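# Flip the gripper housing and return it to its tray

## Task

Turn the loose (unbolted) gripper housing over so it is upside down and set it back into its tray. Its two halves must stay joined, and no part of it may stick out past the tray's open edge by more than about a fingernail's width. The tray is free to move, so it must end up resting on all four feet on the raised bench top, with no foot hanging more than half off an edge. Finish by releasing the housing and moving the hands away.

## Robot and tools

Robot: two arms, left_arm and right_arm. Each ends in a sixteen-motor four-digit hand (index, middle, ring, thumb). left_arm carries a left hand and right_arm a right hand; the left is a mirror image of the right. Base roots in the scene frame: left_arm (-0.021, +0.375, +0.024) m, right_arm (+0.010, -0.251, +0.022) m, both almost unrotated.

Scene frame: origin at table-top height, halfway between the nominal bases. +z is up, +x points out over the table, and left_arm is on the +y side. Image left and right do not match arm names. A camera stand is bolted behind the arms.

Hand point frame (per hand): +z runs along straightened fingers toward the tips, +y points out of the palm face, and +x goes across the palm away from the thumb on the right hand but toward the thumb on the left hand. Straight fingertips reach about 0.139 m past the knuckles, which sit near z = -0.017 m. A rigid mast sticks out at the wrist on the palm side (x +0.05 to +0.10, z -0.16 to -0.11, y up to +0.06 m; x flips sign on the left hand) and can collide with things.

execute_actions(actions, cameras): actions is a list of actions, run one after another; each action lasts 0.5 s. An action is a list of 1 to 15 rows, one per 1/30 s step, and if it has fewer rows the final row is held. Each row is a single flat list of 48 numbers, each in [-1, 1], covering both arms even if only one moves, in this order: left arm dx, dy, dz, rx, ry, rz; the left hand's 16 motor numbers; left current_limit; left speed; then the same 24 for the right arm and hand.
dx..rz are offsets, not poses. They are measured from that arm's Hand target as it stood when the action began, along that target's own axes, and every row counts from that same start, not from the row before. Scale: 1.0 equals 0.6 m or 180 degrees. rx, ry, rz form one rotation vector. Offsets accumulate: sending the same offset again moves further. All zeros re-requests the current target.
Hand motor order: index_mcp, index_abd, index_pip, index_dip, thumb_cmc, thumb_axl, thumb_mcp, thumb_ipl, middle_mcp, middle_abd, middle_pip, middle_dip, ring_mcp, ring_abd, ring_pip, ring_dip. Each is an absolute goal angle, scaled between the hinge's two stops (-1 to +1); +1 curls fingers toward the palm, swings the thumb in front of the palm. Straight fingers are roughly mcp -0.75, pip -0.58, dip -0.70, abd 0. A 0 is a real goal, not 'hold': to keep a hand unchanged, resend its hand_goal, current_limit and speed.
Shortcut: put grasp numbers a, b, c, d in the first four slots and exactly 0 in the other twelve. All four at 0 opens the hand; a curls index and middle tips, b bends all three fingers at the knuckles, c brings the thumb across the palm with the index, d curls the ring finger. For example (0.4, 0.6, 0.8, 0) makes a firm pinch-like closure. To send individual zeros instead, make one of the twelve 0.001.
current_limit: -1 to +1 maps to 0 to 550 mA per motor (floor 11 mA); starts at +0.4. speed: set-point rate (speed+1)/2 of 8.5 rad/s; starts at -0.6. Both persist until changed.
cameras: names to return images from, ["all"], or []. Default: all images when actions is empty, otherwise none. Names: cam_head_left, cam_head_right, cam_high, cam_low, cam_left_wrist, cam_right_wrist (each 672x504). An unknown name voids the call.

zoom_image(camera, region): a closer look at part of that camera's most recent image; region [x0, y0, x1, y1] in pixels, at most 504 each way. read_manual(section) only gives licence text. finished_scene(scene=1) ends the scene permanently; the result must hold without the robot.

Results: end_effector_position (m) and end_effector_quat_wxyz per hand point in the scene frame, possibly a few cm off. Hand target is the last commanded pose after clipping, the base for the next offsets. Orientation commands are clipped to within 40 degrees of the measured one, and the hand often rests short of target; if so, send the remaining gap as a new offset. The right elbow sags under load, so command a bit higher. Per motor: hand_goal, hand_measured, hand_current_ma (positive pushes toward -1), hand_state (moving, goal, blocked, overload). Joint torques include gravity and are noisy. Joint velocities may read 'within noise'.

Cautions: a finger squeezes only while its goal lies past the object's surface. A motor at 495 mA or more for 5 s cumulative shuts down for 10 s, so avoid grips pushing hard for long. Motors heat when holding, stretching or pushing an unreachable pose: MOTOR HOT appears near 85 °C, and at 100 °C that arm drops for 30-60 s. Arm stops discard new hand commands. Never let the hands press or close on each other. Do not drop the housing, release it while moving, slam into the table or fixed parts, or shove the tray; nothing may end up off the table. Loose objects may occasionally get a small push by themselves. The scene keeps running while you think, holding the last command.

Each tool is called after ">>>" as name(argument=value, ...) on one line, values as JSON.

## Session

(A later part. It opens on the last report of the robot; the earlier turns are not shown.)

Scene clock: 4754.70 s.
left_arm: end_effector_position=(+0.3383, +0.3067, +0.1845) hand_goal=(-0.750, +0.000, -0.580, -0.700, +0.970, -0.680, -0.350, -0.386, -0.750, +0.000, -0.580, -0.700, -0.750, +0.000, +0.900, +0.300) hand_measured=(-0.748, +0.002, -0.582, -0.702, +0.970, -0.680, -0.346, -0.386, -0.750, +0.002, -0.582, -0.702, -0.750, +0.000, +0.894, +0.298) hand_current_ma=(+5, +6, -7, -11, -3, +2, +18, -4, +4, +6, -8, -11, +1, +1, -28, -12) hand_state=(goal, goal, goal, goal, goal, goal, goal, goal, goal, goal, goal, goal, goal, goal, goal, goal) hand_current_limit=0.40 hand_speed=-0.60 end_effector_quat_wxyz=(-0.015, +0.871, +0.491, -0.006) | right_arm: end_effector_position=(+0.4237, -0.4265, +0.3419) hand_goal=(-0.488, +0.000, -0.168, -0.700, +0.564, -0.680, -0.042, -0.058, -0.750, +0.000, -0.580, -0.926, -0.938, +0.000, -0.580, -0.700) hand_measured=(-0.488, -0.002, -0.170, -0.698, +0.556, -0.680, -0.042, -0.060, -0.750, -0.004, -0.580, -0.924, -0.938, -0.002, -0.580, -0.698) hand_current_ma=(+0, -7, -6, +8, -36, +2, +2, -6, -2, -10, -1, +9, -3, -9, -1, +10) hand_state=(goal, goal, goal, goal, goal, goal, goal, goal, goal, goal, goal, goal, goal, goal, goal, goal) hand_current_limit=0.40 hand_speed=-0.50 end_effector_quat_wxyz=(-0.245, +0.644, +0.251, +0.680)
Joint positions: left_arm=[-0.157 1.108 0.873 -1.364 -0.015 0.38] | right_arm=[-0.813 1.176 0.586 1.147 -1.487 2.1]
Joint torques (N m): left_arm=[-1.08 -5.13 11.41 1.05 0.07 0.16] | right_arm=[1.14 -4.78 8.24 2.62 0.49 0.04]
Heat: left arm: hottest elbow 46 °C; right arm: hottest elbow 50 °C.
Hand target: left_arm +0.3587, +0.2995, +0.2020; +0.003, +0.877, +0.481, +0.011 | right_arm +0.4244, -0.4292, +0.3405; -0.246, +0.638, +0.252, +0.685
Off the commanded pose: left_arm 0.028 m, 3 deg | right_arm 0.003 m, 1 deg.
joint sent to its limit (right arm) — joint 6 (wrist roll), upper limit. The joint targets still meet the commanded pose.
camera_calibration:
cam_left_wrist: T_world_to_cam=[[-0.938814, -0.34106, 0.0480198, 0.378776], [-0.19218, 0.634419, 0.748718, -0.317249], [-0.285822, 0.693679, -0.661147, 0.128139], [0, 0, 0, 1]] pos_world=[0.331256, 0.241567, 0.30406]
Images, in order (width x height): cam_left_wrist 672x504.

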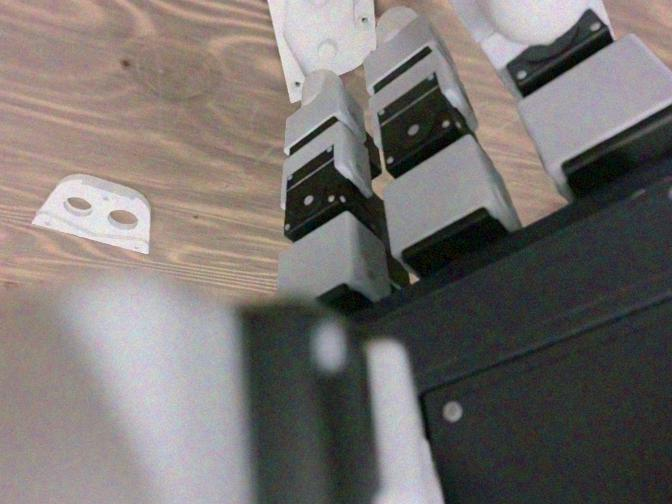

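>>> execute_actions(actions=[[[0.0422,0.0198,0.0,0,0,0,0.2,0.001,-0.58,-0.70,0.97,-0.68,-0.35,-0.386,-0.75,0.001,-0.58,-0.70,-0.75,0.001,0.9,0.3,0.40,-0.4,0,0,0,0,0,0,0,0,0.75,0,0,0,0,0,0,0,0,0,0,0,0,0,0.4,-0.5]],[[0.0,0.0,0.025,0,0,0,0.2,0.001,-0.58,-0.70,0.97,-0.68,-0.35,-0.386,-0.75,0.001,-0.58,-0.70,-0.75,0.001,0.9,0.3,0.40,-0.4,0,0,0,0,0,0,0,0,0.75,0,0,0,0,0,0,0,0,0,0,0,0,0,0.4,-0.5]]], cameras=["cam_left_wrist"])

>>> zoom_image(camera="cam_left_wrist", region=[260, 0, 440, 135])

Scene clock: 4829.43 s.
left_arm: end_effector_position=(+0.3712, +0.3174, +0.1842) hand_goal=(+0.200, +0.000, -0.580, -0.700, +0.970, -0.680, -0.350, -0.386, -0.750, +0.000, -0.580, -0.700, -0.750, +0.000, +0.900, +0.300) hand_measured=(+0.182, +0.002, -0.582, -0.702, +0.970, -0.680, -0.346, -0.386, -0.750, +0.002, -0.582, -0.702, -0.750, +0.000, +0.894, +0.298) hand_current_ma=(-90, +5, -7, -11, -3, +2, +18, -4, +4, +5, -8, -11, +0, +1, -28, -12) hand_state=(goal, goal, goal, goal, goal, goal, goal, goal, goal, goal, goal, goal, goal, goal, goal, goal) hand_current_limit=0.40 hand_speed=-0.40 end_effector_quat_wxyz=(-0.006, +0.873, +0.488, +0.004) | right_arm: end_effector_position=(+0.4237, -0.4265, +0.3419) hand_goal=(-0.488, +0.000, -0.168, -0.700, +0.564, -0.680, -0.042, -0.058, -0.750, +0.000, -0.580, -0.926, -0.938, +0.000, -0.580, -0.700) hand_measured=(-0.488, -0.002, -0.170, -0.698, +0.556, -0.680, -0.042, -0.060, -0.750, -0.004, -0.580, -0.924, -0.938, -0.002, -0.580, -0.698) hand_current_ma=(+0, -7, -6, +8, -36, +2, +2, -6, -2, -10, -1, +9, -3, -9, -1, +10) hand_state=(goal, goal, goal, goal, goal, goal, goal, goal, goal, goal, goal, goal, goal, goal, goal, goal) hand_current_limit=0.40 hand_speed=-0.50 end_effector_quat_wxyz=(-0.245, +0.644, +0.251, +0.680)
Joint positions: left_arm=[-0.104 1.18 0.919 -1.311 -0.015 0.44] | right_arm=[-0.813 1.176 0.586 1.147 -1.487 2.1]
Joint torques (N m): left_arm=[-0.56 -6.24 9.17 1.29 0.21 0.18] | right_arm=[0.21 -5.19 8.24 2.78 0.46 -0.01]
Heat: left arm: hottest elbow 47 °C; right arm: hottest elbow 50 °C.
Hand target: left_arm +0.3826, +0.3145, +0.1875; +0.003, +0.877, +0.481, +0.011 | right_arm +0.4244, -0.4292, +0.3405; -0.246, +0.638, +0.252, +0.685
Off the commanded pose: left_arm 0.012 m, 2 deg | right_arm 0.003 m, 1 deg.
joint sent to its limit (right arm) — joint 6 (wrist roll), upper limit. The joint targets still meet the commanded pose.
camera_calibration:
cam_left_wrist: T_world_to_cam=[[-0.941961, -0.334863, 0.0240072, 0.41691], [-0.208356, 0.639173, 0.740301, -0.31147], [-0.263244, 0.692332, -0.671847, 0.123962], [0, 0, 0, 1]] pos_world=[0.360449, 0.252869, 0.303856]
Images, in order (width x height): cam_left_wrist 672x504.

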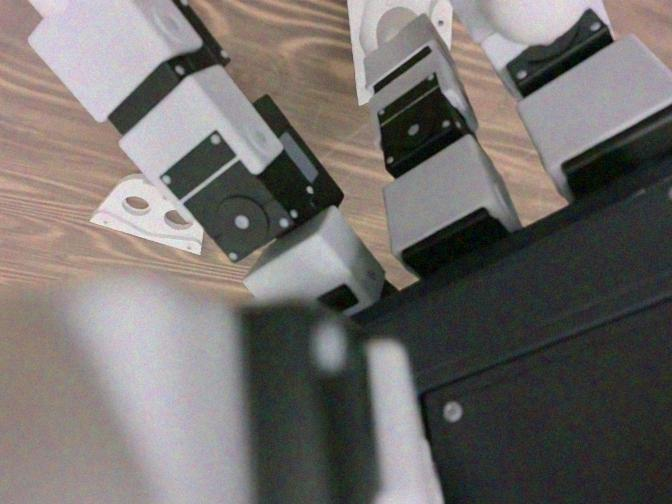

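Scaled by 2.800 from the camera's 672x504 image, which has a finer 960x720 frame.

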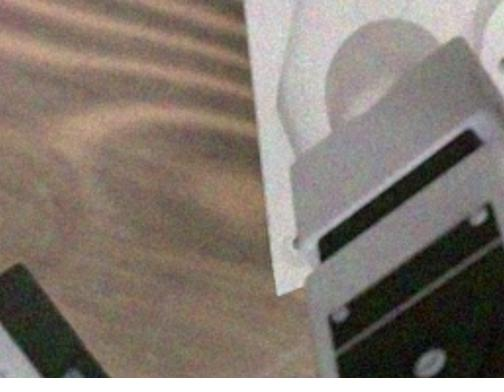

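>>> execute_actions(actions=[[[-0.0063,-0.005,0.026,0,0,0,0.2,0.001,-0.58,-0.70,0.97,-0.68,-0.35,-0.386,-0.75,0.001,-0.58,-0.70,-0.75,0.001,0.9,0.3,0.40,-0.4,0,0,0,0,0,0,0,0,0.75,0,0,0,0,0,0,0,0,0,0,0,0,0,0.4,-0.5]]], cameras=["cam_left_wrist"])

>>> zoom_image(camera="cam_left_wrist", region=[330, 0, 480, 112])

Scene clock: 4841.13 s.
left_arm: end_effector_position=(+0.3746, +0.3170, +0.1782) hand_goal=(+0.200, +0.000, -0.580, -0.700, +0.970, -0.680, -0.350, -0.386, -0.750, +0.000, -0.580, -0.700, -0.750, +0.000, +0.900, +0.300) hand_measured=(+0.182, +0.002, -0.582, -0.702, +0.970, -0.680, -0.346, -0.386, -0.750, +0.002, -0.582, -0.702, -0.750, +0.000, +0.894, +0.298) hand_current_ma=(-89, +5, -7, -11, -3, +2, +18, -4, +4, +5, -8, -11, +0, +1, -28, -12) hand_state=(goal, goal, goal, goal, goal, goal, goal, goal, goal, goal, goal, goal, goal, goal, goal, goal) hand_current_limit=0.40 hand_speed=-0.40 end_effector_quat_wxyz=(+0.000, +0.873, +0.488, +0.013) | right_arm: end_effector_position=(+0.4237, -0.4265, +0.3419) hand_goal=(-0.488, +0.000, -0.168, -0.700, +0.564, -0.680, -0.042, -0.058, -0.750, +0.000, -0.580, -0.926, -0.938, +0.000, -0.580, -0.700) hand_measured=(-0.488, -0.002, -0.170, -0.698, +0.556, -0.680, -0.042, -0.060, -0.750, -0.004, -0.580, -0.924, -0.938, -0.002, -0.580, -0.698) hand_current_ma=(+0, -7, -6, +8, -36, +2, +2, -6, -2, -10, -1, +9, -3, -9, -1, +10) hand_state=(goal, goal, goal, goal, goal, goal, goal, goal, goal, goal, goal, goal, goal, goal, goal, goal) hand_current_limit=0.40 hand_speed=-0.50 end_effector_quat_wxyz=(-0.245, +0.644, +0.251, +0.680)
Joint positions: left_arm=[-0.104 1.181 0.899 -1.268 -0.015 0.44] | right_arm=[-0.813 1.176 0.586 1.147 -1.487 2.1]
Joint torques (N m): left_arm=[-0.97 -6.42 7.68 1.46 0.23 0.11] | right_arm=[1.03 -4.95 8.25 2.61 0.48 0]
Heat: left arm: hottest elbow 46 °C; right arm: hottest elbow 49 °C.
Hand target: left_arm +0.3784, +0.3130, +0.1718; +0.003, +0.877, +0.481, +0.011 | right_arm +0.4244, -0.4292, +0.3405; -0.246, +0.638, +0.252, +0.685
Off the commanded pose: left_arm 0.008 m, 1 deg | right_arm 0.003 m, 1 deg.
joint sent to its limit (right arm) — joint 6 (wrist roll), upper limit. The joint targets still meet the commanded pose.
camera_calibration:
cam_left_wrist: T_world_to_cam=[[-0.942265, -0.334832, 0.00485381, 0.423671], [-0.223949, 0.640868, 0.734258, -0.299697], [-0.248963, 0.690779, -0.678853, 0.117484], [0, 0, 0, 1]] pos_world=[0.361344, 0.252769, 0.297753]
Images, in order (width x height): cam_left_wrist 672x504.

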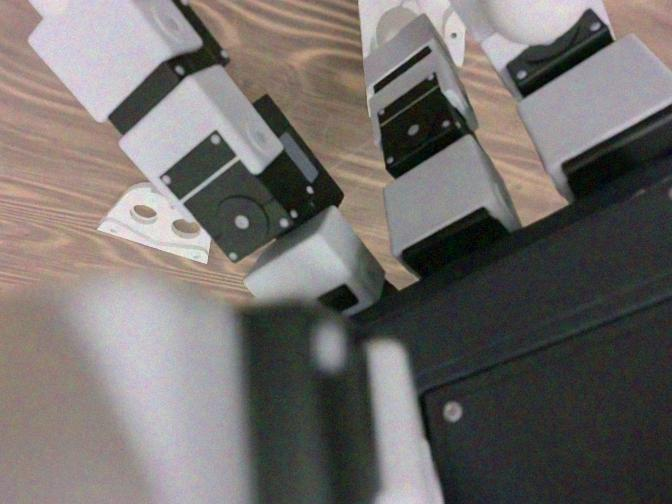

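Scaled by 3.360 from the camera's 672x504 image, which has a finer 960x720 frame.

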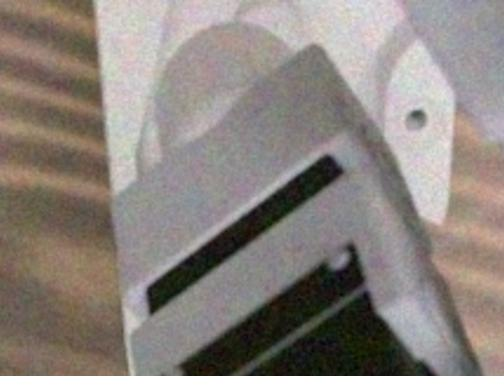

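>>> execute_actions(actions=[[[0,0,0.02,0,0,0,0.2,0.001,-0.58,-0.70,0.97,-0.68,-0.35,-0.386,-0.75,0.001,-0.58,-0.70,-0.75,0.001,0.9,0.3,0.60,-0.4,0,0,0,0,0,0,0,0,0.75,0,0,0,0,0,0,0,0,0,0,0,0,0,0.4,-0.5]],[[0.0363,0.0208,0,0,0,0,0.2,0.001,-0.58,-0.70,0.97,-0.68,-0.35,-0.386,-0.75,0.001,-0.58,-0.70,-0.75,0.001,0.9,0.3,0.60,-0.4,0,0,0,0,0,0,0,0,0.75,0,0,0,0,0,0,0,0,0,0,0,0,0,0.4,-0.5]],[[0.0413,0.0098,0,0,0,0,0.2,0.001,-0.58,-0.70,0.97,-0.68,-0.35,-0.386,-0.75,0.001,-0.58,-0.70,-0.75,0.001,0.9,0.3,0.60,-0.4,0,0,0,0,0,0,0,0,0.75,0,0,0,0,0,0,0,0,0,0,0,0,0,0.4,-0.5]]], cameras=["cam_left_wrist","cam_head_right"])

>>> zoom_image(camera="cam_left_wrist", region=[330, 0, 480, 112])

>>> zoom_image(camera="cam_head_right", region=[170, 300, 250, 370])

Scene clock: 4863.43 s.
left_arm: end_effector_position=(+0.3999, +0.3426, +0.1553) hand_goal=(+0.200, +0.000, -0.580, -0.700, +0.970, -0.680, -0.350, -0.386, -0.750, +0.000, -0.580, -0.700, -0.750, +0.000, +0.900, +0.300) hand_measured=(+0.184, +0.002, -0.582, -0.702, +0.970, -0.680, -0.346, -0.386, -0.752, +0.014, -0.584, -0.702, -0.750, +0.000, +0.894, +0.298) hand_current_ma=(-81, +5, -7, -11, -2, +2, +19, -4, -11, +55, -15, -11, -2, +1, -28, -12) hand_state=(goal, goal, goal, goal, goal, goal, goal, goal, goal, goal, goal, goal, goal, goal, goal, goal) hand_current_limit=0.60 hand_speed=-0.40 end_effector_quat_wxyz=(-0.004, +0.873, +0.488, -0.002) | right_arm: end_effector_position=(+0.4237, -0.4265, +0.3419) hand_goal=(-0.488, +0.000, -0.168, -0.700, +0.564, -0.680, -0.042, -0.058, -0.750, +0.000, -0.580, -0.926, -0.938, +0.000, -0.580, -0.700) hand_measured=(-0.488, -0.002, -0.170, -0.698, +0.556, -0.680, -0.042, -0.060, -0.750, -0.004, -0.580, -0.924, -0.938, -0.002, -0.580, -0.698) hand_current_ma=(+0, -7, -6, +8, -36, +2, +2, -6, -2, -10, -1, +9, -3, -9, -1, +10) hand_state=(goal, goal, goal, goal, goal, goal, goal, goal, goal, goal, goal, goal, goal, goal, goal, goal) hand_current_limit=0.40 hand_speed=-0.50 end_effector_quat_wxyz=(-0.245, +0.644, +0.251, +0.680)
Joint positions: left_arm=[-0.014 1.285 0.929 -1.222 -0.004 0.529] | right_arm=[-0.813 1.176 0.586 1.147 -1.487 2.1]
Joint torques (N m): left_arm=[-0.32 -6.65 10.37 1.43 0.12 0.19] | right_arm=[0.62 -4.84 8.42 2.62 0.44 0.01]
Heat: left arm: hottest elbow 45 °C; right arm: hottest elbow 49 °C.
Hand target: left_arm +0.4191, +0.3425, +0.1608; +0.003, +0.877, +0.481, +0.011 | right_arm +0.4244, -0.4292, +0.3405; -0.246, +0.638, +0.252, +0.685
Off the commanded pose: left_arm 0.020 m, 2 deg | right_arm 0.003 m, 1 deg.
joint sent to its limit (right arm) — joint 6 (wrist roll), upper limit. The joint targets still meet the commanded pose.
camera_calibration:
cam_left_wrist: T_world_to_cam=[[-0.941457, -0.335237, 0.0356919, 0.451222], [-0.202409, 0.646726, 0.735375, -0.304398], [-0.269608, 0.6851, -0.67672, 0.100361], [0, 0, 0, 1]] pos_world=[0.390251, 0.279371, 0.275658]
Images, in order (width x height): cam_head_right 672x504, cam_left_wrist 672x504.

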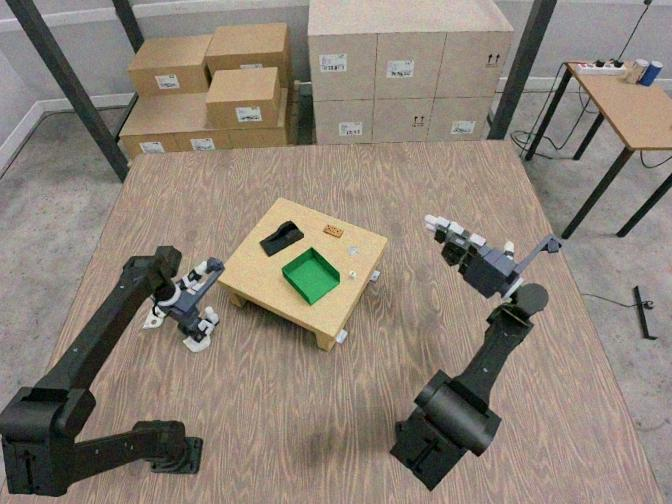

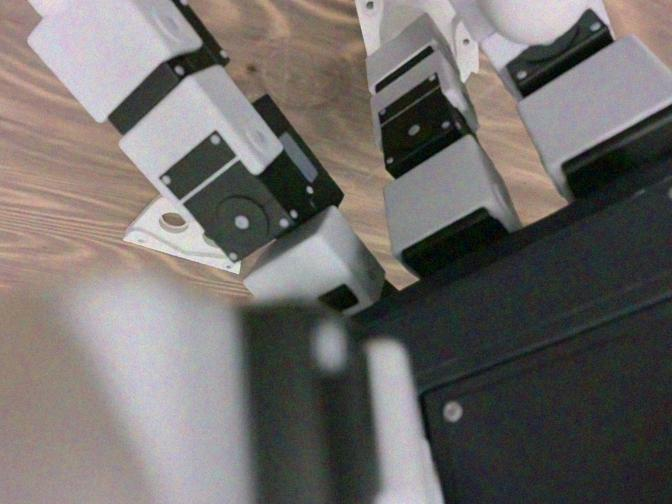

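Scaled by 3.360 from the camera's 672x504 image, which has a finer 960x720 frame.

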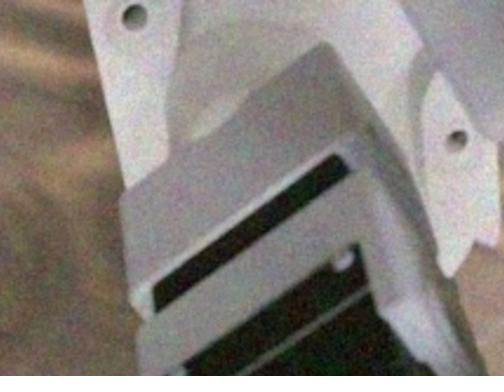

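Scaled by 6.300 from the camera's 672x504 image, which has a finer 960x720 frame.

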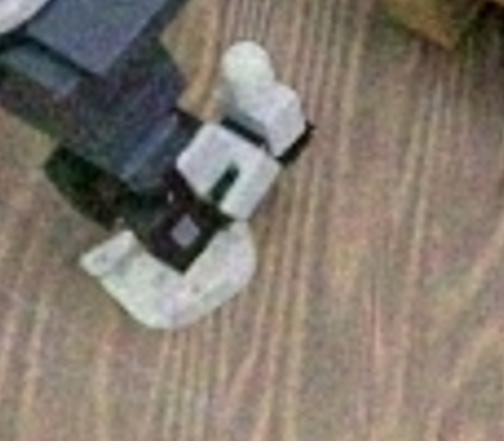

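>>> execute_actions(actions=[[[0,0,-0.055,0,0,0,0.2,0.001,-0.58,-0.70,0.97,-0.68,-0.35,-0.386,-0.75,0.001,-0.58,-0.70,-0.75,0.001,0.9,0.3,0.40,-0.4,0,0,0,0,0,0,0,0,0.75,0,0,0,0,0,0,0,0,0,0,0,0,0,0.4,-0.5]],[[-0.056,-0.075,0,0,0,0,-0.75,0.001,-0.58,-0.70,0.97,-0.68,-0.35,-0.386,-0.75,0.001,-0.58,-0.70,-0.75,0.001,0.9,0.3,0.40,-0.4,0,0,0,0,0,0,0,0,0.75,0,0,0,0,0,0,0,0,0,0,0,0,0,0.4,-0.5]]], cameras=["cam_left_wrist","cam_head_right"])

>>> zoom_image(camera="cam_left_wrist", region=[280, 0, 460, 135])

>>> zoom_image(camera="cam_head_right", region=[170, 300, 250, 370])

Scene clock: 4924.53 s.
left_arm: end_effector_position=(+0.3657, +0.3421, +0.1934) hand_goal=(-0.750, +0.000, -0.580, -0.700, +0.970, -0.680, -0.350, -0.386, -0.750, +0.000, -0.580, -0.700, -0.750, +0.000, +0.900, +0.300) hand_measured=(-0.746, +0.002, -0.582, -0.702, +0.970, -0.680, -0.346, -0.386, -0.750, +0.002, -0.582, -0.702, -0.750, +0.000, +0.894, +0.298) hand_current_ma=(+17, +5, -7, -11, -2, +2, +19, -4, +1, +11, -9, -11, -3, +1, -28, -12) hand_state=(goal, goal, goal, goal, goal, goal, goal, goal, goal, goal, goal, goal, goal, goal, goal, goal) hand_current_limit=0.40 hand_speed=-0.40 end_effector_quat_wxyz=(+0.002, +0.875, +0.484, +0.015) | right_arm: end_effector_position=(+0.4237, -0.4265, +0.3419) hand_goal=(-0.488, +0.000, -0.168, -0.700, +0.564, -0.680, -0.042, -0.058, -0.750, +0.000, -0.580, -0.926, -0.938, +0.000, -0.580, -0.700) hand_measured=(-0.488, -0.002, -0.170, -0.698, +0.556, -0.680, -0.042, -0.060, -0.750, -0.004, -0.580, -0.924, -0.938, -0.002, -0.580, -0.698) hand_current_ma=(+0, -7, -6, +8, -36, +2, +2, -6, -2, -10, -1, +9, -3, -9, -1, +10) hand_state=(goal, goal, goal, goal, goal, goal, goal, goal, goal, goal, goal, goal, goal, goal, goal, goal) hand_current_limit=0.40 hand_speed=-0.50 end_effector_quat_wxyz=(-0.245, +0.644, +0.251, +0.680)
Joint positions: left_arm=[-0.021 1.136 0.904 -1.312 -0.012 0.532] | right_arm=[-0.813 1.176 0.586 1.147 -1.487 2.1]
Joint torques (N m): left_arm=[-1.44 -7.12 7.54 0.28 0.12 0.03] | right_arm=[0.44 -4.78 8.38 2.56 0.46 0.02]
Heat: left arm: hottest elbow 46 °C; right arm: hottest elbow 49 °C.
Hand target: left_arm +0.3624, +0.3382, +0.1925; +0.003, +0.877, +0.481, +0.011 | right_arm +0.4244, -0.4292, +0.3405; -0.246, +0.638, +0.252, +0.685
Off the commanded pose: left_arm 0.005 m, 1 deg | right_arm 0.003 m, 1 deg.
joint sent to its limit (right arm) — joint 6 (wrist roll), upper limit. The joint targets still meet the commanded pose.
camera_calibration:
cam_left_wrist: T_world_to_cam=[[-0.945098, -0.326787, 0.000663162, 0.422653], [-0.222044, 0.643657, 0.732395, -0.33026], [-0.239764, 0.692038, -0.68088, 0.104793], [0, 0, 0, 1]] pos_world=[0.351242, 0.278171, 0.312952]
Images, in order (width x height): cam_head_right 672x504, cam_left_wrist 672x504.

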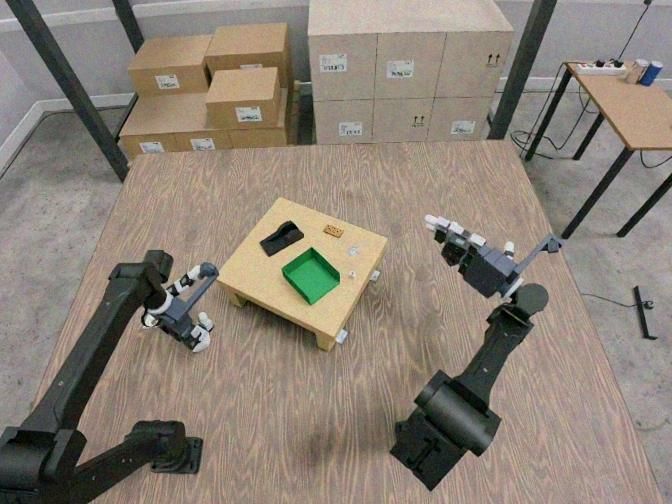

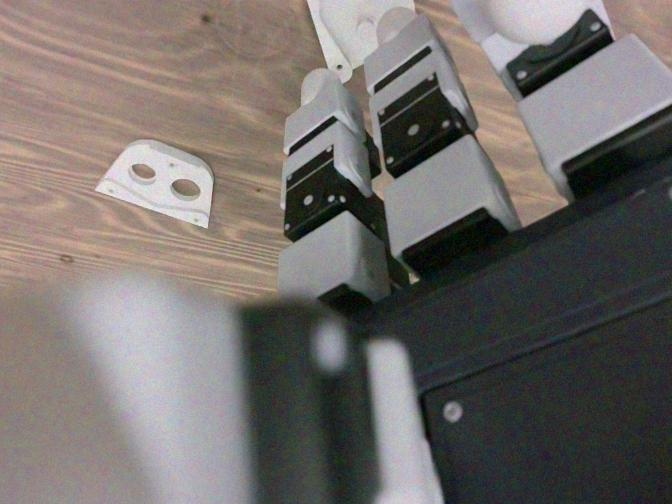

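Scaled by 2.800 from the camera's 672x504 image, which has a finer 960x720 frame.

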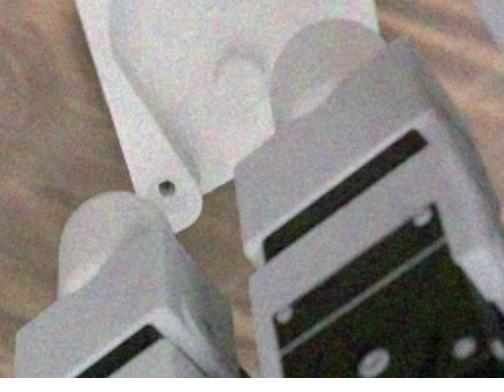

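Scaled by 6.300 from the camera's 672x504 image, which has a finer 960x720 frame.

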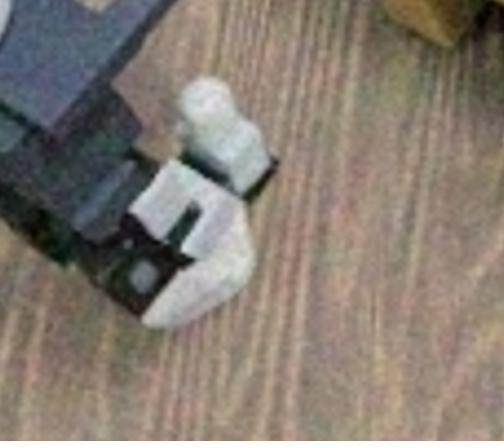

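>>> execute_actions(actions=[[[0.0055,0.008,0,0,0,-0.0556,-0.75,-0.275,-0.58,-0.70,0.97,-0.68,-0.35,-0.386,-0.75,0.275,-0.58,-0.70,-0.75,0.001,0.9,0.3,0.40,-0.4,0,0,0,0,0,0,0,0,0.75,0,0,0,0,0,0,0,0,0,0,0,0,0,0.4,-0.5]],[[0,0,0,0,0,0,-0.75,-0.275,-0.58,-0.70,0.97,-0.68,-0.35,-0.386,-0.75,0.275,-0.58,-0.70,-0.75,0.001,0.9,0.3,0.40,-0.4,0,0,0,0,0,0,0,0,0.75,0,0,0,0,0,0,0,0,0,0,0,0,0,0.4,-0.5]]], cameras=["cam_left_wrist"])

>>> zoom_image(camera="cam_left_wrist", region=[230, 0, 460, 172])

Scene clock: 4962.63 s.
left_arm: end_effector_position=(+0.3679, +0.3397, +0.1937) hand_goal=(-0.750, -0.276, -0.580, -0.700, +0.970, -0.680, -0.350, -0.386, -0.750, +0.274, -0.580, -0.700, -0.750, +0.000, +0.900, +0.300) hand_measured=(-0.746, -0.270, -0.582, -0.702, +0.970, -0.680, -0.346, -0.386, -0.750, +0.268, -0.582, -0.702, -0.750, +0.000, +0.894, +0.298) hand_current_ma=(+17, +24, -7, -11, -2, +2, +19, -4, +1, -22, -9, -11, -3, +1, -28, -12) hand_state=(goal, goal, goal, goal, goal, goal, goal, goal, goal, goal, goal, goal, goal, goal, goal, goal) hand_current_limit=0.40 hand_speed=-0.40 end_effector_quat_wxyz=(+0.004, +0.835, +0.549, +0.014) | right_arm: end_effector_position=(+0.4237, -0.4265, +0.3419) hand_goal=(-0.488, +0.000, -0.168, -0.700, +0.564, -0.680, -0.042, -0.058, -0.750, +0.000, -0.580, -0.926, -0.938, +0.000, -0.580, -0.700) hand_measured=(-0.488, -0.002, -0.170, -0.698, +0.556, -0.680, -0.042, -0.060, -0.750, -0.004, -0.580, -0.924, -0.938, -0.002, -0.580, -0.698) hand_current_ma=(+0, -7, -6, +8, -36, +2, +2, -6, -2, -10, -1, +9, -3, -9, -1, +10) hand_state=(goal, goal, goal, goal, goal, goal, goal, goal, goal, goal, goal, goal, goal, goal, goal, goal) hand_current_limit=0.40 hand_speed=-0.50 end_effector_quat_wxyz=(-0.245, +0.644, +0.251, +0.680)
Joint positions: left_arm=[-0.071 1.136 0.904 -1.312 -0.01 0.329] | right_arm=[-0.813 1.176 0.586 1.147 -1.487 2.1]
Joint torques (N m): left_arm=[-1.49 -6.59 8.23 0.4 -0.01 -0.13] | right_arm=[0.85 -4.78 8.27 2.66 0.44 0.01]
Heat: left arm: hottest elbow 44 °C; right arm: hottest elbow 49 °C.
Hand target: left_arm +0.3683, +0.3384, +0.1927; +0.004, +0.831, +0.556, +0.010 | right_arm +0.4244, -0.4292, +0.3405; -0.246, +0.638, +0.252, +0.685
Off the commanded pose: left_arm 0.002 m, 1 deg | right_arm 0.003 m, 1 deg.
joint sent to its limit (right arm) — joint 6 (wrist roll), upper limit. The joint targets still meet the commanded pose.
camera_calibration:
cam_left_wrist: T_world_to_cam=[[-0.88471, -0.466138, 0.0017449, 0.448767], [-0.318757, 0.60771, 0.727381, -0.279602], [-0.340121, 0.642965, -0.686232, 0.161837], [0, 0, 0, 1]] pos_world=[0.362948, 0.275049, 0.313652]
Images, in order (width x height): cam_left_wrist 672x504.

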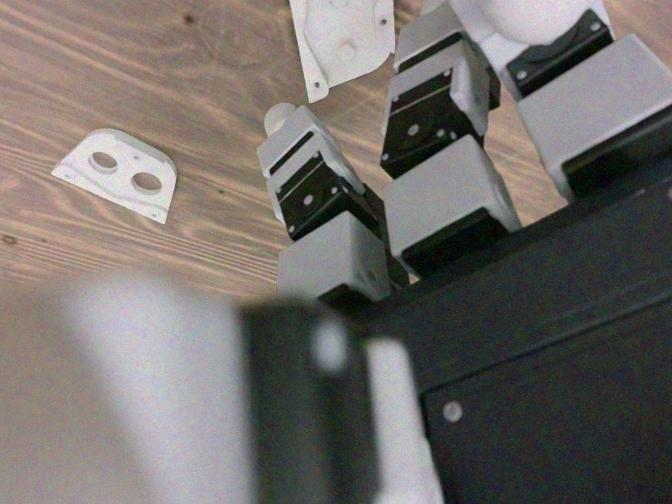

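Scaled by 2.191 from the camera's 672x504 image, which has a finer 960x720 frame.

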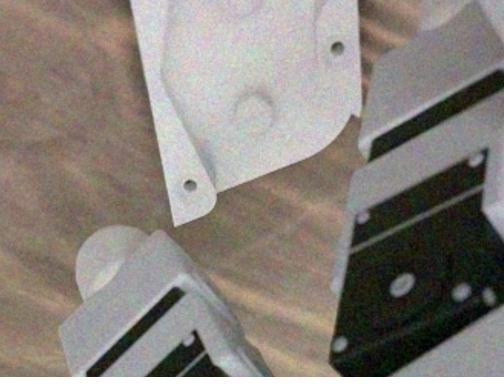

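>>> execute_actions(actions=[[[0.0242,-0.0195,0,0,0,0,-0.75,-0.31,-0.58,-0.70,0.97,-0.68,-0.35,-0.386,-0.75,0.31,-0.58,-0.70,-0.75,0.001,0.9,0.3,0.40,-0.4,0,0,0,0,0,0,0,0,0.75,0,0,0,0,0,0,0,0,0,0,0,0,0,0.4,-0.5]]], cameras=["cam_left_wrist"])

>>> zoom_image(camera="cam_left_wrist", region=[230, 0, 460, 172])

Scene clock: 4980.33 s.
left_arm: end_effector_position=(+0.3669, +0.3574, +0.1908) hand_goal=(-0.750, -0.310, -0.580, -0.700, +0.970, -0.680, -0.350, -0.386, -0.750, +0.310, -0.580, -0.700, -0.750, +0.000, +0.900, +0.300) hand_measured=(-0.746, -0.304, -0.582, -0.702, +0.970, -0.680, -0.346, -0.386, -0.750, +0.304, -0.582, -0.702, -0.750, +0.000, +0.894, +0.298) hand_current_ma=(+15, +20, -7, -11, -2, +2, +19, -4, +1, -22, -9, -11, -3, +1, -28, -12) hand_state=(goal, goal, goal, goal, goal, goal, goal, goal, goal, goal, goal, goal, goal, goal, goal, goal) hand_current_limit=0.40 hand_speed=-0.40 end_effector_quat_wxyz=(+0.001, +0.827, +0.563, +0.012) | right_arm: end_effector_position=(+0.4237, -0.4265, +0.3419) hand_goal=(-0.488, +0.000, -0.168, -0.700, +0.564, -0.680, -0.042, -0.058, -0.750, +0.000, -0.580, -0.926, -0.938, +0.000, -0.580, -0.700) hand_measured=(-0.488, -0.002, -0.170, -0.698, +0.556, -0.680, -0.042, -0.060, -0.750, -0.004, -0.580, -0.924, -0.938, -0.002, -0.580, -0.698) hand_current_ma=(+0, -7, -6, +8, -36, +2, +2, -6, -2, -10, -1, +9, -3, -9, -1, +10) hand_state=(goal, goal, goal, goal, goal, goal, goal, goal, goal, goal, goal, goal, goal, goal, goal, goal) hand_current_limit=0.40 hand_speed=-0.50 end_effector_quat_wxyz=(-0.245, +0.644, +0.251, +0.680)
Joint positions: left_arm=[-0.022 1.136 0.898 -1.312 -0.012 0.346] | right_arm=[-0.813 1.176 0.586 1.147 -1.487 2.1]
Joint torques (N m): left_arm=[-0.32 -8 7.61 0.1 0.11 0.18] | right_arm=[0.97 -4.89 8.31 2.86 0.47 0]
Heat: left arm: hottest elbow 44 °C; right arm: hottest elbow 49 °C.
Hand target: left_arm +0.3630, +0.3563, +0.1926; +0.004, +0.831, +0.556, +0.010 | right_arm +0.4244, -0.4292, +0.3405; -0.246, +0.638, +0.252, +0.685
Off the commanded pose: left_arm 0.004 m, 1 deg | right_arm 0.003 m, 1 deg.
joint sent to its limit (right arm) — joint 6 (wrist roll), upper limit. The joint targets still meet the commanded pose.
camera_calibration:
cam_left_wrist: T_world_to_cam=[[-0.869547, -0.493813, 0.00613159, 0.459763], [-0.333187, 0.595777, 0.730778, -0.279686], [-0.364521, 0.633403, -0.682587, 0.159809], [0, 0, 0, 1]] pos_world=[0.364851, 0.292444, 0.310653]
Images, in order (width x height): cam_left_wrist 672x504.

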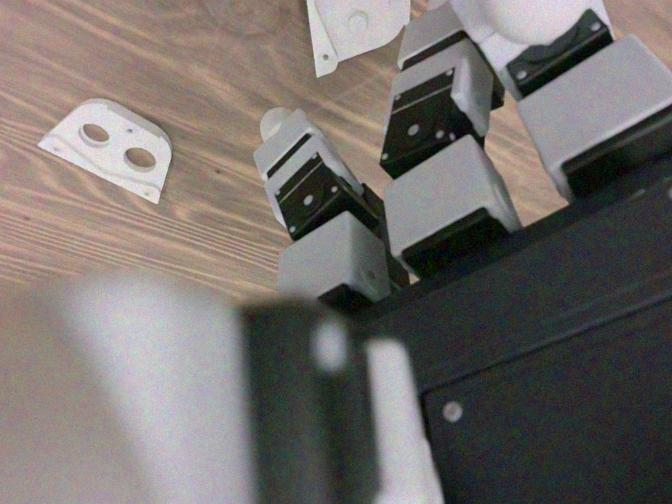

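Scaled by 2.191 from the camera's 672x504 image, which has a finer 960x720 frame.

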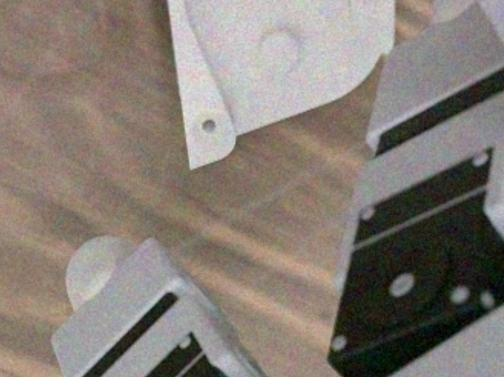

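>>> execute_actions(actions=[[[0,0,0.037,0,0,0,-0.75,-0.31,-0.58,-0.70,0.97,-0.68,-0.35,-0.386,-0.75,0.31,-0.58,-0.70,-0.75,0.001,0.9,0.3,0.40,-0.4,0,0,0,0,0,0,0,0,0.75,0,0,0,0,0,0,0,0,0,0,0,0,0,0.4,-0.5]],[[0,0,0.030,0,0,0,-0.75,-0.31,-0.58,-0.70,0.97,-0.68,-0.35,-0.386,-0.75,0.31,-0.58,-0.70,-0.75,0.001,0.9,0.3,0.40,-0.4,0,0,0,0,0,0,0,0,0.75,0,0,0,0,0,0,0,0,0,0,0,0,0,0.4,-0.5]]], cameras=["cam_left_wrist"])

>>> zoom_image(camera="cam_left_wrist", region=[230, 0, 460, 172])

Scene clock: 4993.60 s.
left_arm: end_effector_position=(+0.3599, +0.3574, +0.1577) hand_goal=(-0.750, -0.310, -0.580, -0.700, +0.970, -0.680, -0.350, -0.386, -0.750, +0.310, -0.580, -0.700, -0.750, +0.000, +0.900, +0.300) hand_measured=(-0.746, -0.304, -0.582, -0.702, +0.970, -0.680, -0.346, -0.386, -0.750, +0.304, -0.582, -0.702, -0.750, +0.000, +0.894, +0.298) hand_current_ma=(+15, +20, -7, -11, -2, +2, +19, -4, +1, -22, -9, -11, -3, +1, -28, -12) hand_state=(goal, goal, goal, goal, goal, goal, goal, goal, goal, goal, goal, goal, goal, goal, goal, goal) hand_current_limit=0.40 hand_speed=-0.40 end_effector_quat_wxyz=(+0.001, +0.827, +0.562, +0.011) | right_arm: end_effector_position=(+0.4237, -0.4265, +0.3419) hand_goal=(-0.488, +0.000, -0.168, -0.700, +0.564, -0.680, -0.042, -0.058, -0.750, +0.000, -0.580, -0.926, -0.938, +0.000, -0.580, -0.700) hand_measured=(-0.488, -0.002, -0.170, -0.698, +0.556, -0.680, -0.042, -0.060, -0.750, -0.004, -0.580, -0.924, -0.938, -0.002, -0.580, -0.698) hand_current_ma=(+0, -7, -6, +8, -36, +2, +2, -6, -2, -10, -1, +9, -3, -9, -1, +10) hand_state=(goal, goal, goal, goal, goal, goal, goal, goal, goal, goal, goal, goal, goal, goal, goal, goal) hand_current_limit=0.40 hand_speed=-0.50 end_effector_quat_wxyz=(-0.245, +0.644, +0.251, +0.680)
Joint positions: left_arm=[-0.022 1.145 0.815 -1.222 -0.012 0.348] | right_arm=[-0.813 1.176 0.586 1.147 -1.487 2.1]
Joint torques (N m): left_arm=[-0.21 -5.66 7.56 1.37 0.09 0.18] | right_arm=[1.2 -5.07 8.42 2.61 0.52 0.03]
Heat: left arm: hottest elbow 43 °C; right arm: hottest elbow 49 °C.
Hand target: left_arm +0.3639, +0.3565, +0.1524; +0.004, +0.831, +0.556, +0.010 | right_arm +0.4244, -0.4292, +0.3405; -0.246, +0.638, +0.252, +0.685
Off the commanded pose: left_arm 0.007 m, 1 deg | right_arm 0.003 m, 1 deg.
joint sent to its limit (right arm) — joint 6 (wrist roll), upper limit. The joint targets still meet the commanded pose.
camera_calibration:
cam_left_wrist: T_world_to_cam=[[-0.870262, -0.49253, 0.00764121, 0.453429], [-0.330996, 0.596192, 0.731435, -0.258811], [-0.364809, 0.634011, -0.681869, 0.134358], [0, 0, 0, 1]] pos_world=[0.357951, 0.292444, 0.277453]
Images, in order (width x height): cam_left_wrist 672x504.

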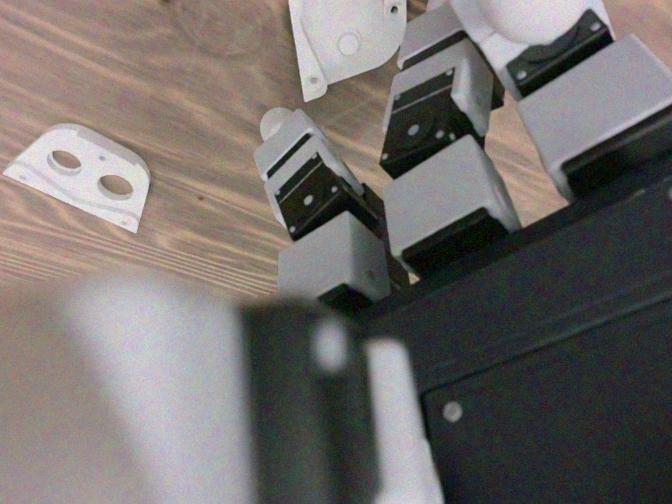

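Scaled by 2.191 from the camera's 672x504 image, which has a finer 960x720 frame.

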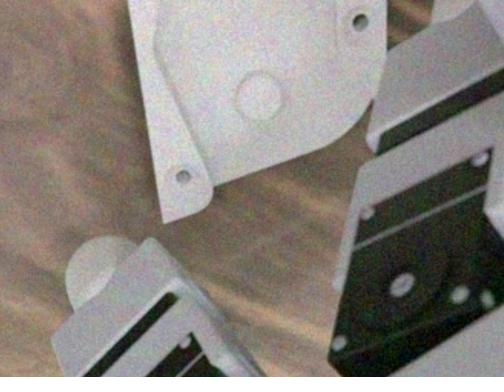

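>>> execute_actions(actions=[[[0.0025,0.0062,0.02,0,0,0,-0.75,-0.31,-0.58,-0.70,0.97,-0.68,-0.35,-0.386,-0.75,0.31,-0.58,-0.70,-0.75,0.001,0.9,0.3,0.60,-0.4,0,0,0,0,0,0,0,0,0.75,0,0,0,0,0,0,0,0,0,0,0,0,0,0.4,-0.5]],[[0.0183,-0.0005,0,0,0,-0.0528,-0.75,-0.31,-0.58,-0.70,0.97,-0.68,-0.35,-0.386,-0.75,0.31,-0.58,-0.70,-0.75,0.001,0.9,0.3,0.80,-0.4,0,0,0,0,0,0,0,0,0.75,0,0,0,0,0,0,0,0,0,0,0,0,0,0.4,-0.5]],[[0.0183,-0.0005,0,0,0,-0.0528,-0.75,-0.31,-0.58,-0.70,0.97,-0.68,-0.35,-0.386,-0.75,0.31,-0.58,-0.70,-0.75,0.001,0.9,0.3,0.80,-0.4,0,0,0,0,0,0,0,0,0.75,0,0,0,0,0,0,0,0,0,0,0,0,0,0.4,-0.5]]], cameras=["cam_left_wrist"])

>>> zoom_image(camera="cam_left_wrist", region=[230, 0, 460, 172])

Scene clock: 5010.70 s.
left_arm: end_effector_position=(+0.3643, +0.3800, +0.1402) hand_goal=(-0.750, -0.310, -0.580, -0.700, +0.970, -0.680, -0.350, -0.386, -0.750, +0.310, -0.580, -0.700, -0.750, +0.000, +0.900, +0.300) hand_measured=(-0.746, -0.306, -0.580, -0.700, +0.970, -0.680, -0.346, -0.386, -0.754, +0.304, -0.582, -0.702, -0.750, +0.000, +0.894, +0.298) hand_current_ma=(+18, +12, +2, -4, -1, +2, +19, -4, -24, -22, -13, -11, -3, +1, -28, -12) hand_state=(goal, goal, goal, goal, goal, goal, goal, goal, goal, goal, goal, goal, goal, goal, goal, goal) hand_current_limit=0.80 hand_speed=-0.40 end_effector_quat_wxyz=(-0.001, +0.733, +0.680, +0.006) | right_arm: end_effector_position=(+0.4237, -0.4265, +0.3419) hand_goal=(-0.488, +0.000, -0.168, -0.700, +0.564, -0.680, -0.042, -0.058, -0.750, +0.000, -0.580, -0.926, -0.938, +0.000, -0.580, -0.700) hand_measured=(-0.488, -0.002, -0.170, -0.698, +0.556, -0.680, -0.042, -0.060, -0.750, -0.004, -0.580, -0.924, -0.938, -0.002, -0.580, -0.698) hand_current_ma=(+0, -7, -6, +8, -36, +2, +2, -6, -2, -10, -1, +9, -3, -9, -1, +10) hand_state=(goal, goal, goal, goal, goal, goal, goal, goal, goal, goal, goal, goal, goal, goal, goal, goal) hand_current_limit=0.40 hand_speed=-0.50 end_effector_quat_wxyz=(-0.245, +0.644, +0.251, +0.680)
Joint positions: left_arm=[-0.034 1.188 0.801 -1.177 -0.01 0.035] | right_arm=[-0.813 1.176 0.586 1.147 -1.487 2.1]
Joint torques (N m): left_arm=[-1.32 -5.54 8.62 1.26 0.01 -0.14] | right_arm=[0.56 -4.95 8.29 2.8 0.44 0]
Heat: left arm: hottest elbow 43 °C; right arm: hottest elbow 49 °C.
Hand target: left_arm +0.3743, +0.3774, +0.1408; +0.006, +0.728, +0.685, +0.009 | right_arm +0.4244, -0.4292, +0.3405; -0.246, +0.638, +0.252, +0.685
Off the commanded pose: left_arm 0.010 m, 1 deg | right_arm 0.003 m, 1 deg.
joint sent to its limit (right arm) — joint 6 (wrist roll), upper limit. The joint targets still meet the commanded pose.
camera_calibration:
cam_left_wrist: T_world_to_cam=[[-0.684694, -0.72861, 0.0179386, 0.489193], [-0.487172, 0.475838, 0.732285, -0.155638], [-0.542086, 0.492652, -0.680762, 0.227919], [0, 0, 0, 1]] pos_world=[0.382677, 0.318204, 0.260355]
Images, in order (width x height): cam_left_wrist 672x504.

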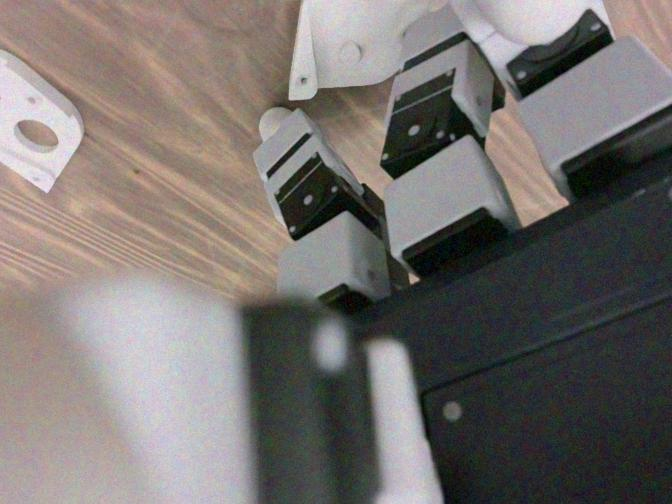

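Scaled by 2.191 from the camera's 672x504 image, which has a finer 960x720 frame.

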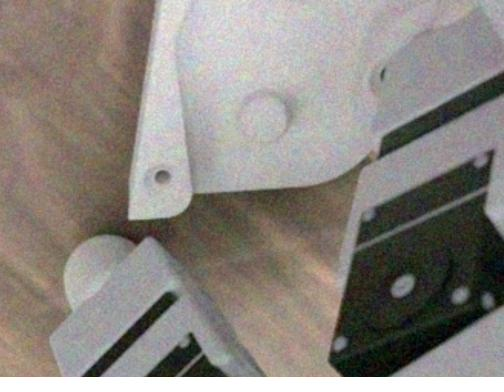

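>>> execute_actions(actions=[[[0.018,0.012,0,0,0,0,-0.75,-0.31,-0.58,-0.70,0.97,-0.68,-0.35,-0.386,-0.75,0.31,-0.58,-0.70,-0.75,0.001,0.9,0.3,0.80,-0.4,0,0,0,0,0,0,0,0,0.75,0,0,0,0,0,0,0,0,0,0,0,0,0,0.4,-0.5]],[[-0.025,0.0132,0,0,0,0,-0.75,-0.31,-0.58,-0.70,0.97,-0.68,-0.35,-0.386,-0.75,0.31,-0.58,-0.70,-0.75,0.001,0.9,0.3,0.80,-0.4,0,0,0,0,0,0,0,0,0.75,0,0,0,0,0,0,0,0,0,0,0,0,0,0.4,-0.5]]], cameras=["cam_left_wrist"])

>>> zoom_image(camera="cam_left_wrist", region=[230, 0, 460, 172])

Scene clock: 5033.30 s.
left_arm: end_effector_position=(+0.3718, +0.3784, +0.1389) hand_goal=(-0.750, -0.310, -0.580, -0.700, +0.970, -0.680, -0.350, -0.386, -0.750, +0.310, -0.580, -0.700, -0.750, +0.000, +0.900, +0.300) hand_measured=(-0.750, -0.308, -0.582, -0.702, +0.970, -0.680, -0.346, -0.386, -0.770, +0.302, -0.592, -0.706, -0.750, +0.000, +0.894, +0.298) hand_current_ma=(-4, +11, -11, -11, -1, +2, +19, -4, -95, -32, -59, -25, -3, +1, -28, -12) hand_state=(goal, goal, goal, goal, goal, goal, goal, goal, goal, goal, goal, goal, goal, goal, goal, goal) hand_current_limit=0.80 hand_speed=-0.40 end_effector_quat_wxyz=(-0.006, +0.732, +0.682, +0.005) | right_arm: end_effector_position=(+0.4237, -0.4265, +0.3419) hand_goal=(-0.488, +0.000, -0.168, -0.700, +0.564, -0.680, -0.042, -0.058, -0.750, +0.000, -0.580, -0.926, -0.938, +0.000, -0.580, -0.700) hand_measured=(-0.488, -0.002, -0.170, -0.698, +0.556, -0.680, -0.042, -0.060, -0.750, -0.004, -0.580, -0.924, -0.938, -0.002, -0.580, -0.698) hand_current_ma=(+0, -7, -6, +8, -36, +2, +2, -6, -2, -10, -1, +9, -3, -9, -1, +10) hand_state=(goal, goal, goal, goal, goal, goal, goal, goal, goal, goal, goal, goal, goal, goal, goal, goal) hand_current_limit=0.40 hand_speed=-0.50 end_effector_quat_wxyz=(-0.245, +0.644, +0.251, +0.680)
Joint positions: left_arm=[-0.042 1.216 0.822 -1.177 -0.015 0.021] | right_arm=[-0.813 1.176 0.586 1.147 -1.487 2.1]
Joint torques (N m): left_arm=[-2.2 -5.42 9.73 1.46 0.17 -0.09] | right_arm=[1.14 -5.13 8.31 2.51 0.46 0.01]
Heat: left arm: hottest elbow 42 °C; right arm: hottest elbow 49 °C.
Hand target: left_arm +0.3891, +0.3724, +0.1411; +0.006, +0.728, +0.685, +0.009 | right_arm +0.4244, -0.4292, +0.3405; -0.246, +0.638, +0.252, +0.685
Off the commanded pose: left_arm 0.018 m, 2 deg | right_arm 0.003 m, 1 deg.
joint sent to its limit (right arm) — joint 6 (wrist roll), upper limit. The joint targets still meet the commanded pose.
camera_calibration:
cam_left_wrist: T_world_to_cam=[[-0.680627, -0.732369, 0.0195602, 0.492897], [-0.484148, 0.469661, 0.738254, -0.149806], [-0.549861, 0.493006, -0.674239, 0.233747], [0, 0, 0, 1]] pos_world=[0.391479, 0.316102, 0.258555]
Images, in order (width x height): cam_left_wrist 672x504.

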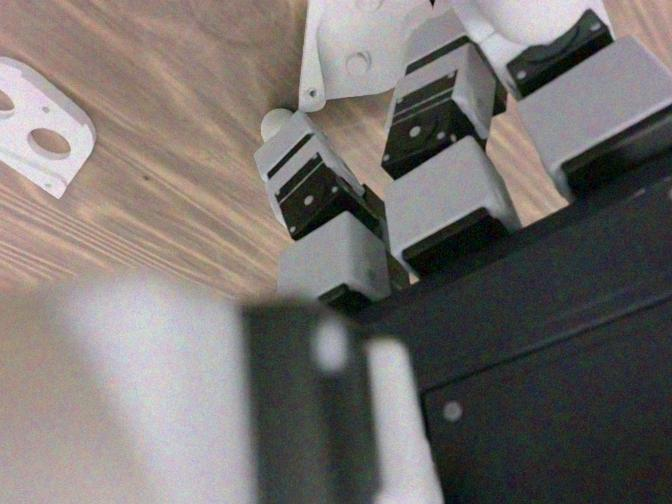

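Scaled by 2.191 from the camera's 672x504 image, which has a finer 960x720 frame.

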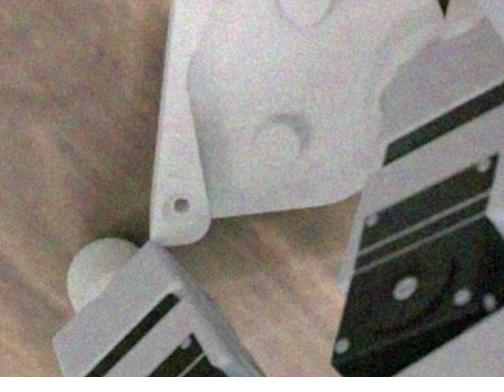

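>>> execute_actions(actions=[[[-0.033,0.009,-0.004,0,0,0,-0.75,-0.31,-0.58,-0.70,0.97,-0.68,-0.35,-0.386,-0.75,0.31,-0.58,-0.70,-0.75,0.001,0.9,0.3,0.80,-0.4,0,0,0,0,0,0,0,0,0.75,0,0,0,0,0,0,0,0,0,0,0,0,0,0.4,-0.5]],[[0.0183,-0.0005,0,0,0,-0.0528,-0.75,-0.31,-0.58,-0.70,0.97,-0.68,-0.35,-0.386,-0.75,0.31,-0.58,-0.70,-0.75,0.001,0.9,0.3,0.80,-0.4,0,0,0,0,0,0,0,0,0.75,0,0,0,0,0,0,0,0,0,0,0,0,0,0.4,-0.5]]], cameras=["cam_left_wrist"])

>>> zoom_image(camera="cam_left_wrist", region=[230, 0, 460, 172])

Scene clock: 5050.10 s.
left_arm: end_effector_position=(+0.3759, +0.3723, +0.1405) hand_goal=(-0.750, -0.310, -0.580, -0.700, +0.970, -0.680, -0.350, -0.386, -0.750, +0.310, -0.580, -0.700, -0.750, +0.000, +0.900, +0.300) hand_measured=(-0.750, -0.308, -0.582, -0.702, +0.970, -0.680, -0.346, -0.386, -0.792, +0.276, -0.608, -0.714, -0.750, +0.000, +0.894, +0.298) hand_current_ma=(-2, +5, -10, -11, -1, +2, +19, -4, -214, -142, -135, -66, -3, +1, -28, -12) hand_state=(goal, goal, goal, goal, goal, goal, goal, goal, blocked, blocked, blocked, goal, goal, goal, goal, goal) hand_current_limit=0.80 hand_speed=-0.40 end_effector_quat_wxyz=(-0.007, +0.674, +0.739, +0.008) | right_arm: end_effector_position=(+0.4237, -0.4265, +0.3419) hand_goal=(-0.488, +0.000, -0.168, -0.700, +0.564, -0.680, -0.042, -0.058, -0.750, +0.000, -0.580, -0.926, -0.938, +0.000, -0.580, -0.700) hand_measured=(-0.488, -0.002, -0.170, -0.698, +0.556, -0.680, -0.042, -0.060, -0.750, -0.004, -0.580, -0.924, -0.938, -0.002, -0.580, -0.698) hand_current_ma=(+0, -7, -6, +8, -36, +2, +2, -6, -2, -10, -1, +9, -3, -9, -1, +10) hand_state=(goal, goal, goal, goal, goal, goal, goal, goal, goal, goal, goal, goal, goal, goal, goal, goal) hand_current_limit=0.40 hand_speed=-0.50 end_effector_quat_wxyz=(-0.245, +0.644, +0.251, +0.680)
Joint positions: left_arm=[-0.108 1.241 0.845 -1.176 -0.021 -0.208] | right_arm=[-0.813 1.176 0.586 1.147 -1.487 2.1]
Joint torques (N m): left_arm=[-2.2 -5.42 10.14 1.29 0.3 -0.17] | right_arm=[0.15 -4.95 8.44 2.63 0.48 0.05]
Heat: left arm: hottest elbow 43 °C; right arm: hottest elbow 49 °C.
Hand target: left_arm +0.3937, +0.3633, +0.1437; +0.007, +0.669, +0.743, +0.009 | right_arm +0.4244, -0.4292, +0.3405; -0.246, +0.638, +0.252, +0.685
Off the commanded pose: left_arm 0.020 m, 2 deg | right_arm 0.003 m, 1 deg.
joint sent to its limit (right arm) — joint 6 (wrist roll), upper limit. The joint targets still meet the commanded pose.
camera_calibration:
cam_left_wrist: T_world_to_cam=[[-0.552567, -0.833382, 0.0119551, 0.481626], [-0.557095, 0.37997, 0.738423, -0.085317], [-0.619931, 0.401368, -0.674232, 0.300508], [0, 0, 0, 1]] pos_world=[0.404896, 0.313182, 0.259854]
Images, in order (width x height): cam_left_wrist 672x504.

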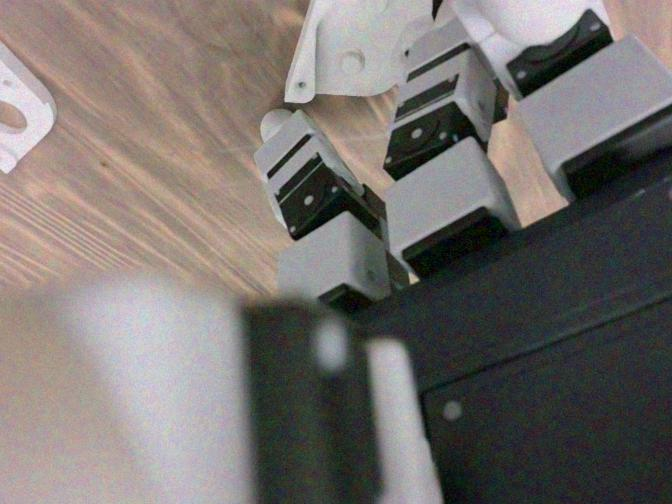

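Scaled by 2.191 from the camera's 672x504 image, which has a finer 960x720 frame.

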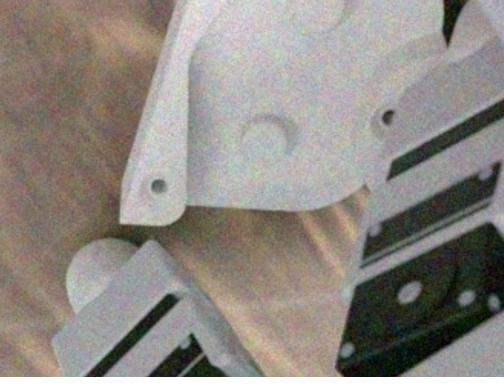

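>>> execute_actions(actions=[[[0,0,-0.07,0,0,0,-0.75,-0.222,-0.58,-0.70,0.97,-0.68,-0.35,-0.386,-0.75,0.222,-0.58,-0.70,-0.75,0.001,0.9,0.3,0.40,-0.4,0,0,0,0,0,0,0,0,0.75,0,0,0,0,0,0,0,0,0,0,0,0,0,0.4,-0.5]],[[-0.0353,-0.0277,0,0,0,0.114,-0.75,-0.222,-0.58,-0.70,0.97,-0.68,-0.35,-0.386,-0.75,0.222,-0.58,-0.70,-0.75,0.001,0.9,0.3,0.40,-0.4,0,0,0,0,0,0,0,0,0.75,0,0,0,0,0,0,0,0,0,0,0,0,0,0.4,-0.5]],[[-0.0428,-0.0135,0,0,0,0.114,-0.75,-0.222,-0.58,-0.70,0.97,-0.68,-0.35,-0.386,-0.75,0.222,-0.58,-0.70,-0.75,0.001,0.9,0.3,0.40,-0.4,0,0,0,0,0,0,0,0,0.75,0,0,0,0,0,0,0,0,0,0,0,0,0,0.4,-0.5]]], cameras=["cam_left_wrist"])

>>> zoom_image(camera="cam_left_wrist", region=[230, 0, 460, 172])

Scene clock: 5072.30 s.
left_arm: end_effector_position=(+0.3643, +0.3178, +0.1804) hand_goal=(-0.750, -0.222, -0.580, -0.700, +0.970, -0.680, -0.350, -0.386, -0.750, +0.222, -0.580, -0.700, -0.750, +0.000, +0.900, +0.300) hand_measured=(-0.750, -0.224, -0.582, -0.702, +0.970, -0.680, -0.346, -0.386, -0.750, +0.224, -0.582, -0.702, -0.750, +0.000, +0.894, +0.298) hand_current_ma=(-1, -8, -10, -11, -3, +2, +19, -4, -1, +8, -10, -11, -3, +1, -28, -12) hand_state=(goal, goal, goal, goal, goal, goal, goal, goal, goal, goal, goal, goal, goal, goal, goal, goal) hand_current_limit=0.40 hand_speed=-0.40 end_effector_quat_wxyz=(-0.003, +0.883, +0.469, +0.010) | right_arm: end_effector_position=(+0.4237, -0.4265, +0.3419) hand_goal=(-0.488, +0.000, -0.168, -0.700, +0.564, -0.680, -0.042, -0.058, -0.750, +0.000, -0.580, -0.926, -0.938, +0.000, -0.580, -0.700) hand_measured=(-0.488, -0.002, -0.170, -0.698, +0.556, -0.680, -0.042, -0.060, -0.750, -0.004, -0.580, -0.924, -0.938, -0.002, -0.580, -0.698) hand_current_ma=(+0, -7, -6, +8, -36, +2, +2, -6, -2, -10, -1, +9, -3, -9, -1, +10) hand_state=(goal, goal, goal, goal, goal, goal, goal, goal, goal, goal, goal, goal, goal, goal, goal, goal) hand_current_limit=0.40 hand_speed=-0.50 end_effector_quat_wxyz=(-0.245, +0.644, +0.251, +0.680)
Joint positions: left_arm=[-0.093 1.157 0.888 -1.289 -0.017 0.495] | right_arm=[-0.813 1.176 0.586 1.147 -1.487 2.1]
Joint torques (N m): left_arm=[-0.32 -7.65 8.2 0.31 0.22 0.16] | right_arm=[0.67 -4.84 8.24 2.63 0.44 0]
Heat: left arm: hottest elbow 44 °C; right arm: hottest elbow 49 °C.
Hand target: left_arm +0.3641, +0.3174, +0.1848; +0.003, +0.887, +0.462, +0.011 | right_arm +0.4244, -0.4292, +0.3405; -0.246, +0.638, +0.252, +0.685
Off the commanded pose: left_arm 0.004 m, 1 deg | right_arm 0.003 m, 1 deg.
joint sent to its limit (right arm) — joint 6 (wrist roll), upper limit. The joint targets still meet the commanded pose.
camera_calibration:
cam_left_wrist: T_world_to_cam=[[-0.956156, -0.292622, 0.0117485, 0.404575], [-0.189117, 0.647586, 0.738151, -0.319576], [-0.223607, 0.703566, -0.674533, 0.101718], [0, 0, 0, 1]] pos_world=[0.349144, 0.253775, 0.299754]
Images, in order (width x height): cam_left_wrist 672x504.

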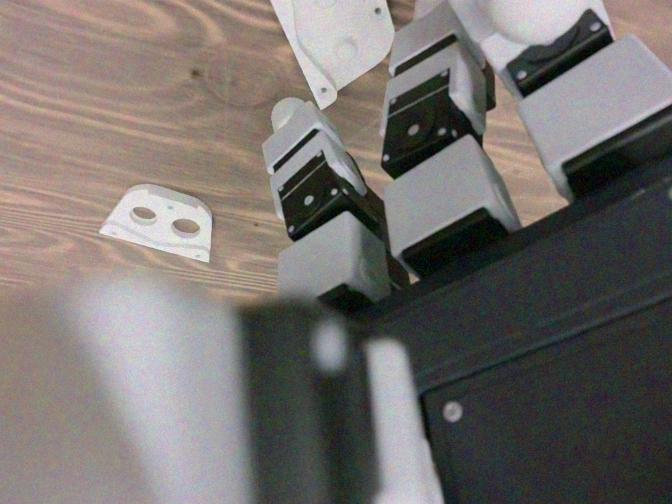

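Scaled by 2.191 from the camera's 672x504 image, which has a finer 960x720 frame.

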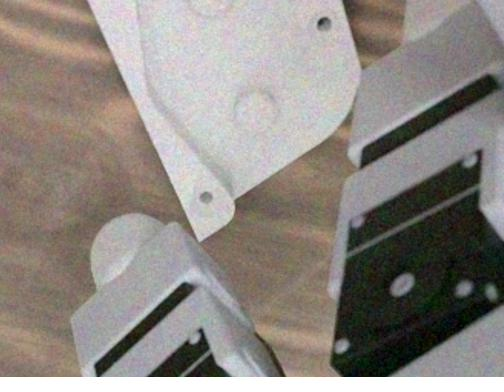

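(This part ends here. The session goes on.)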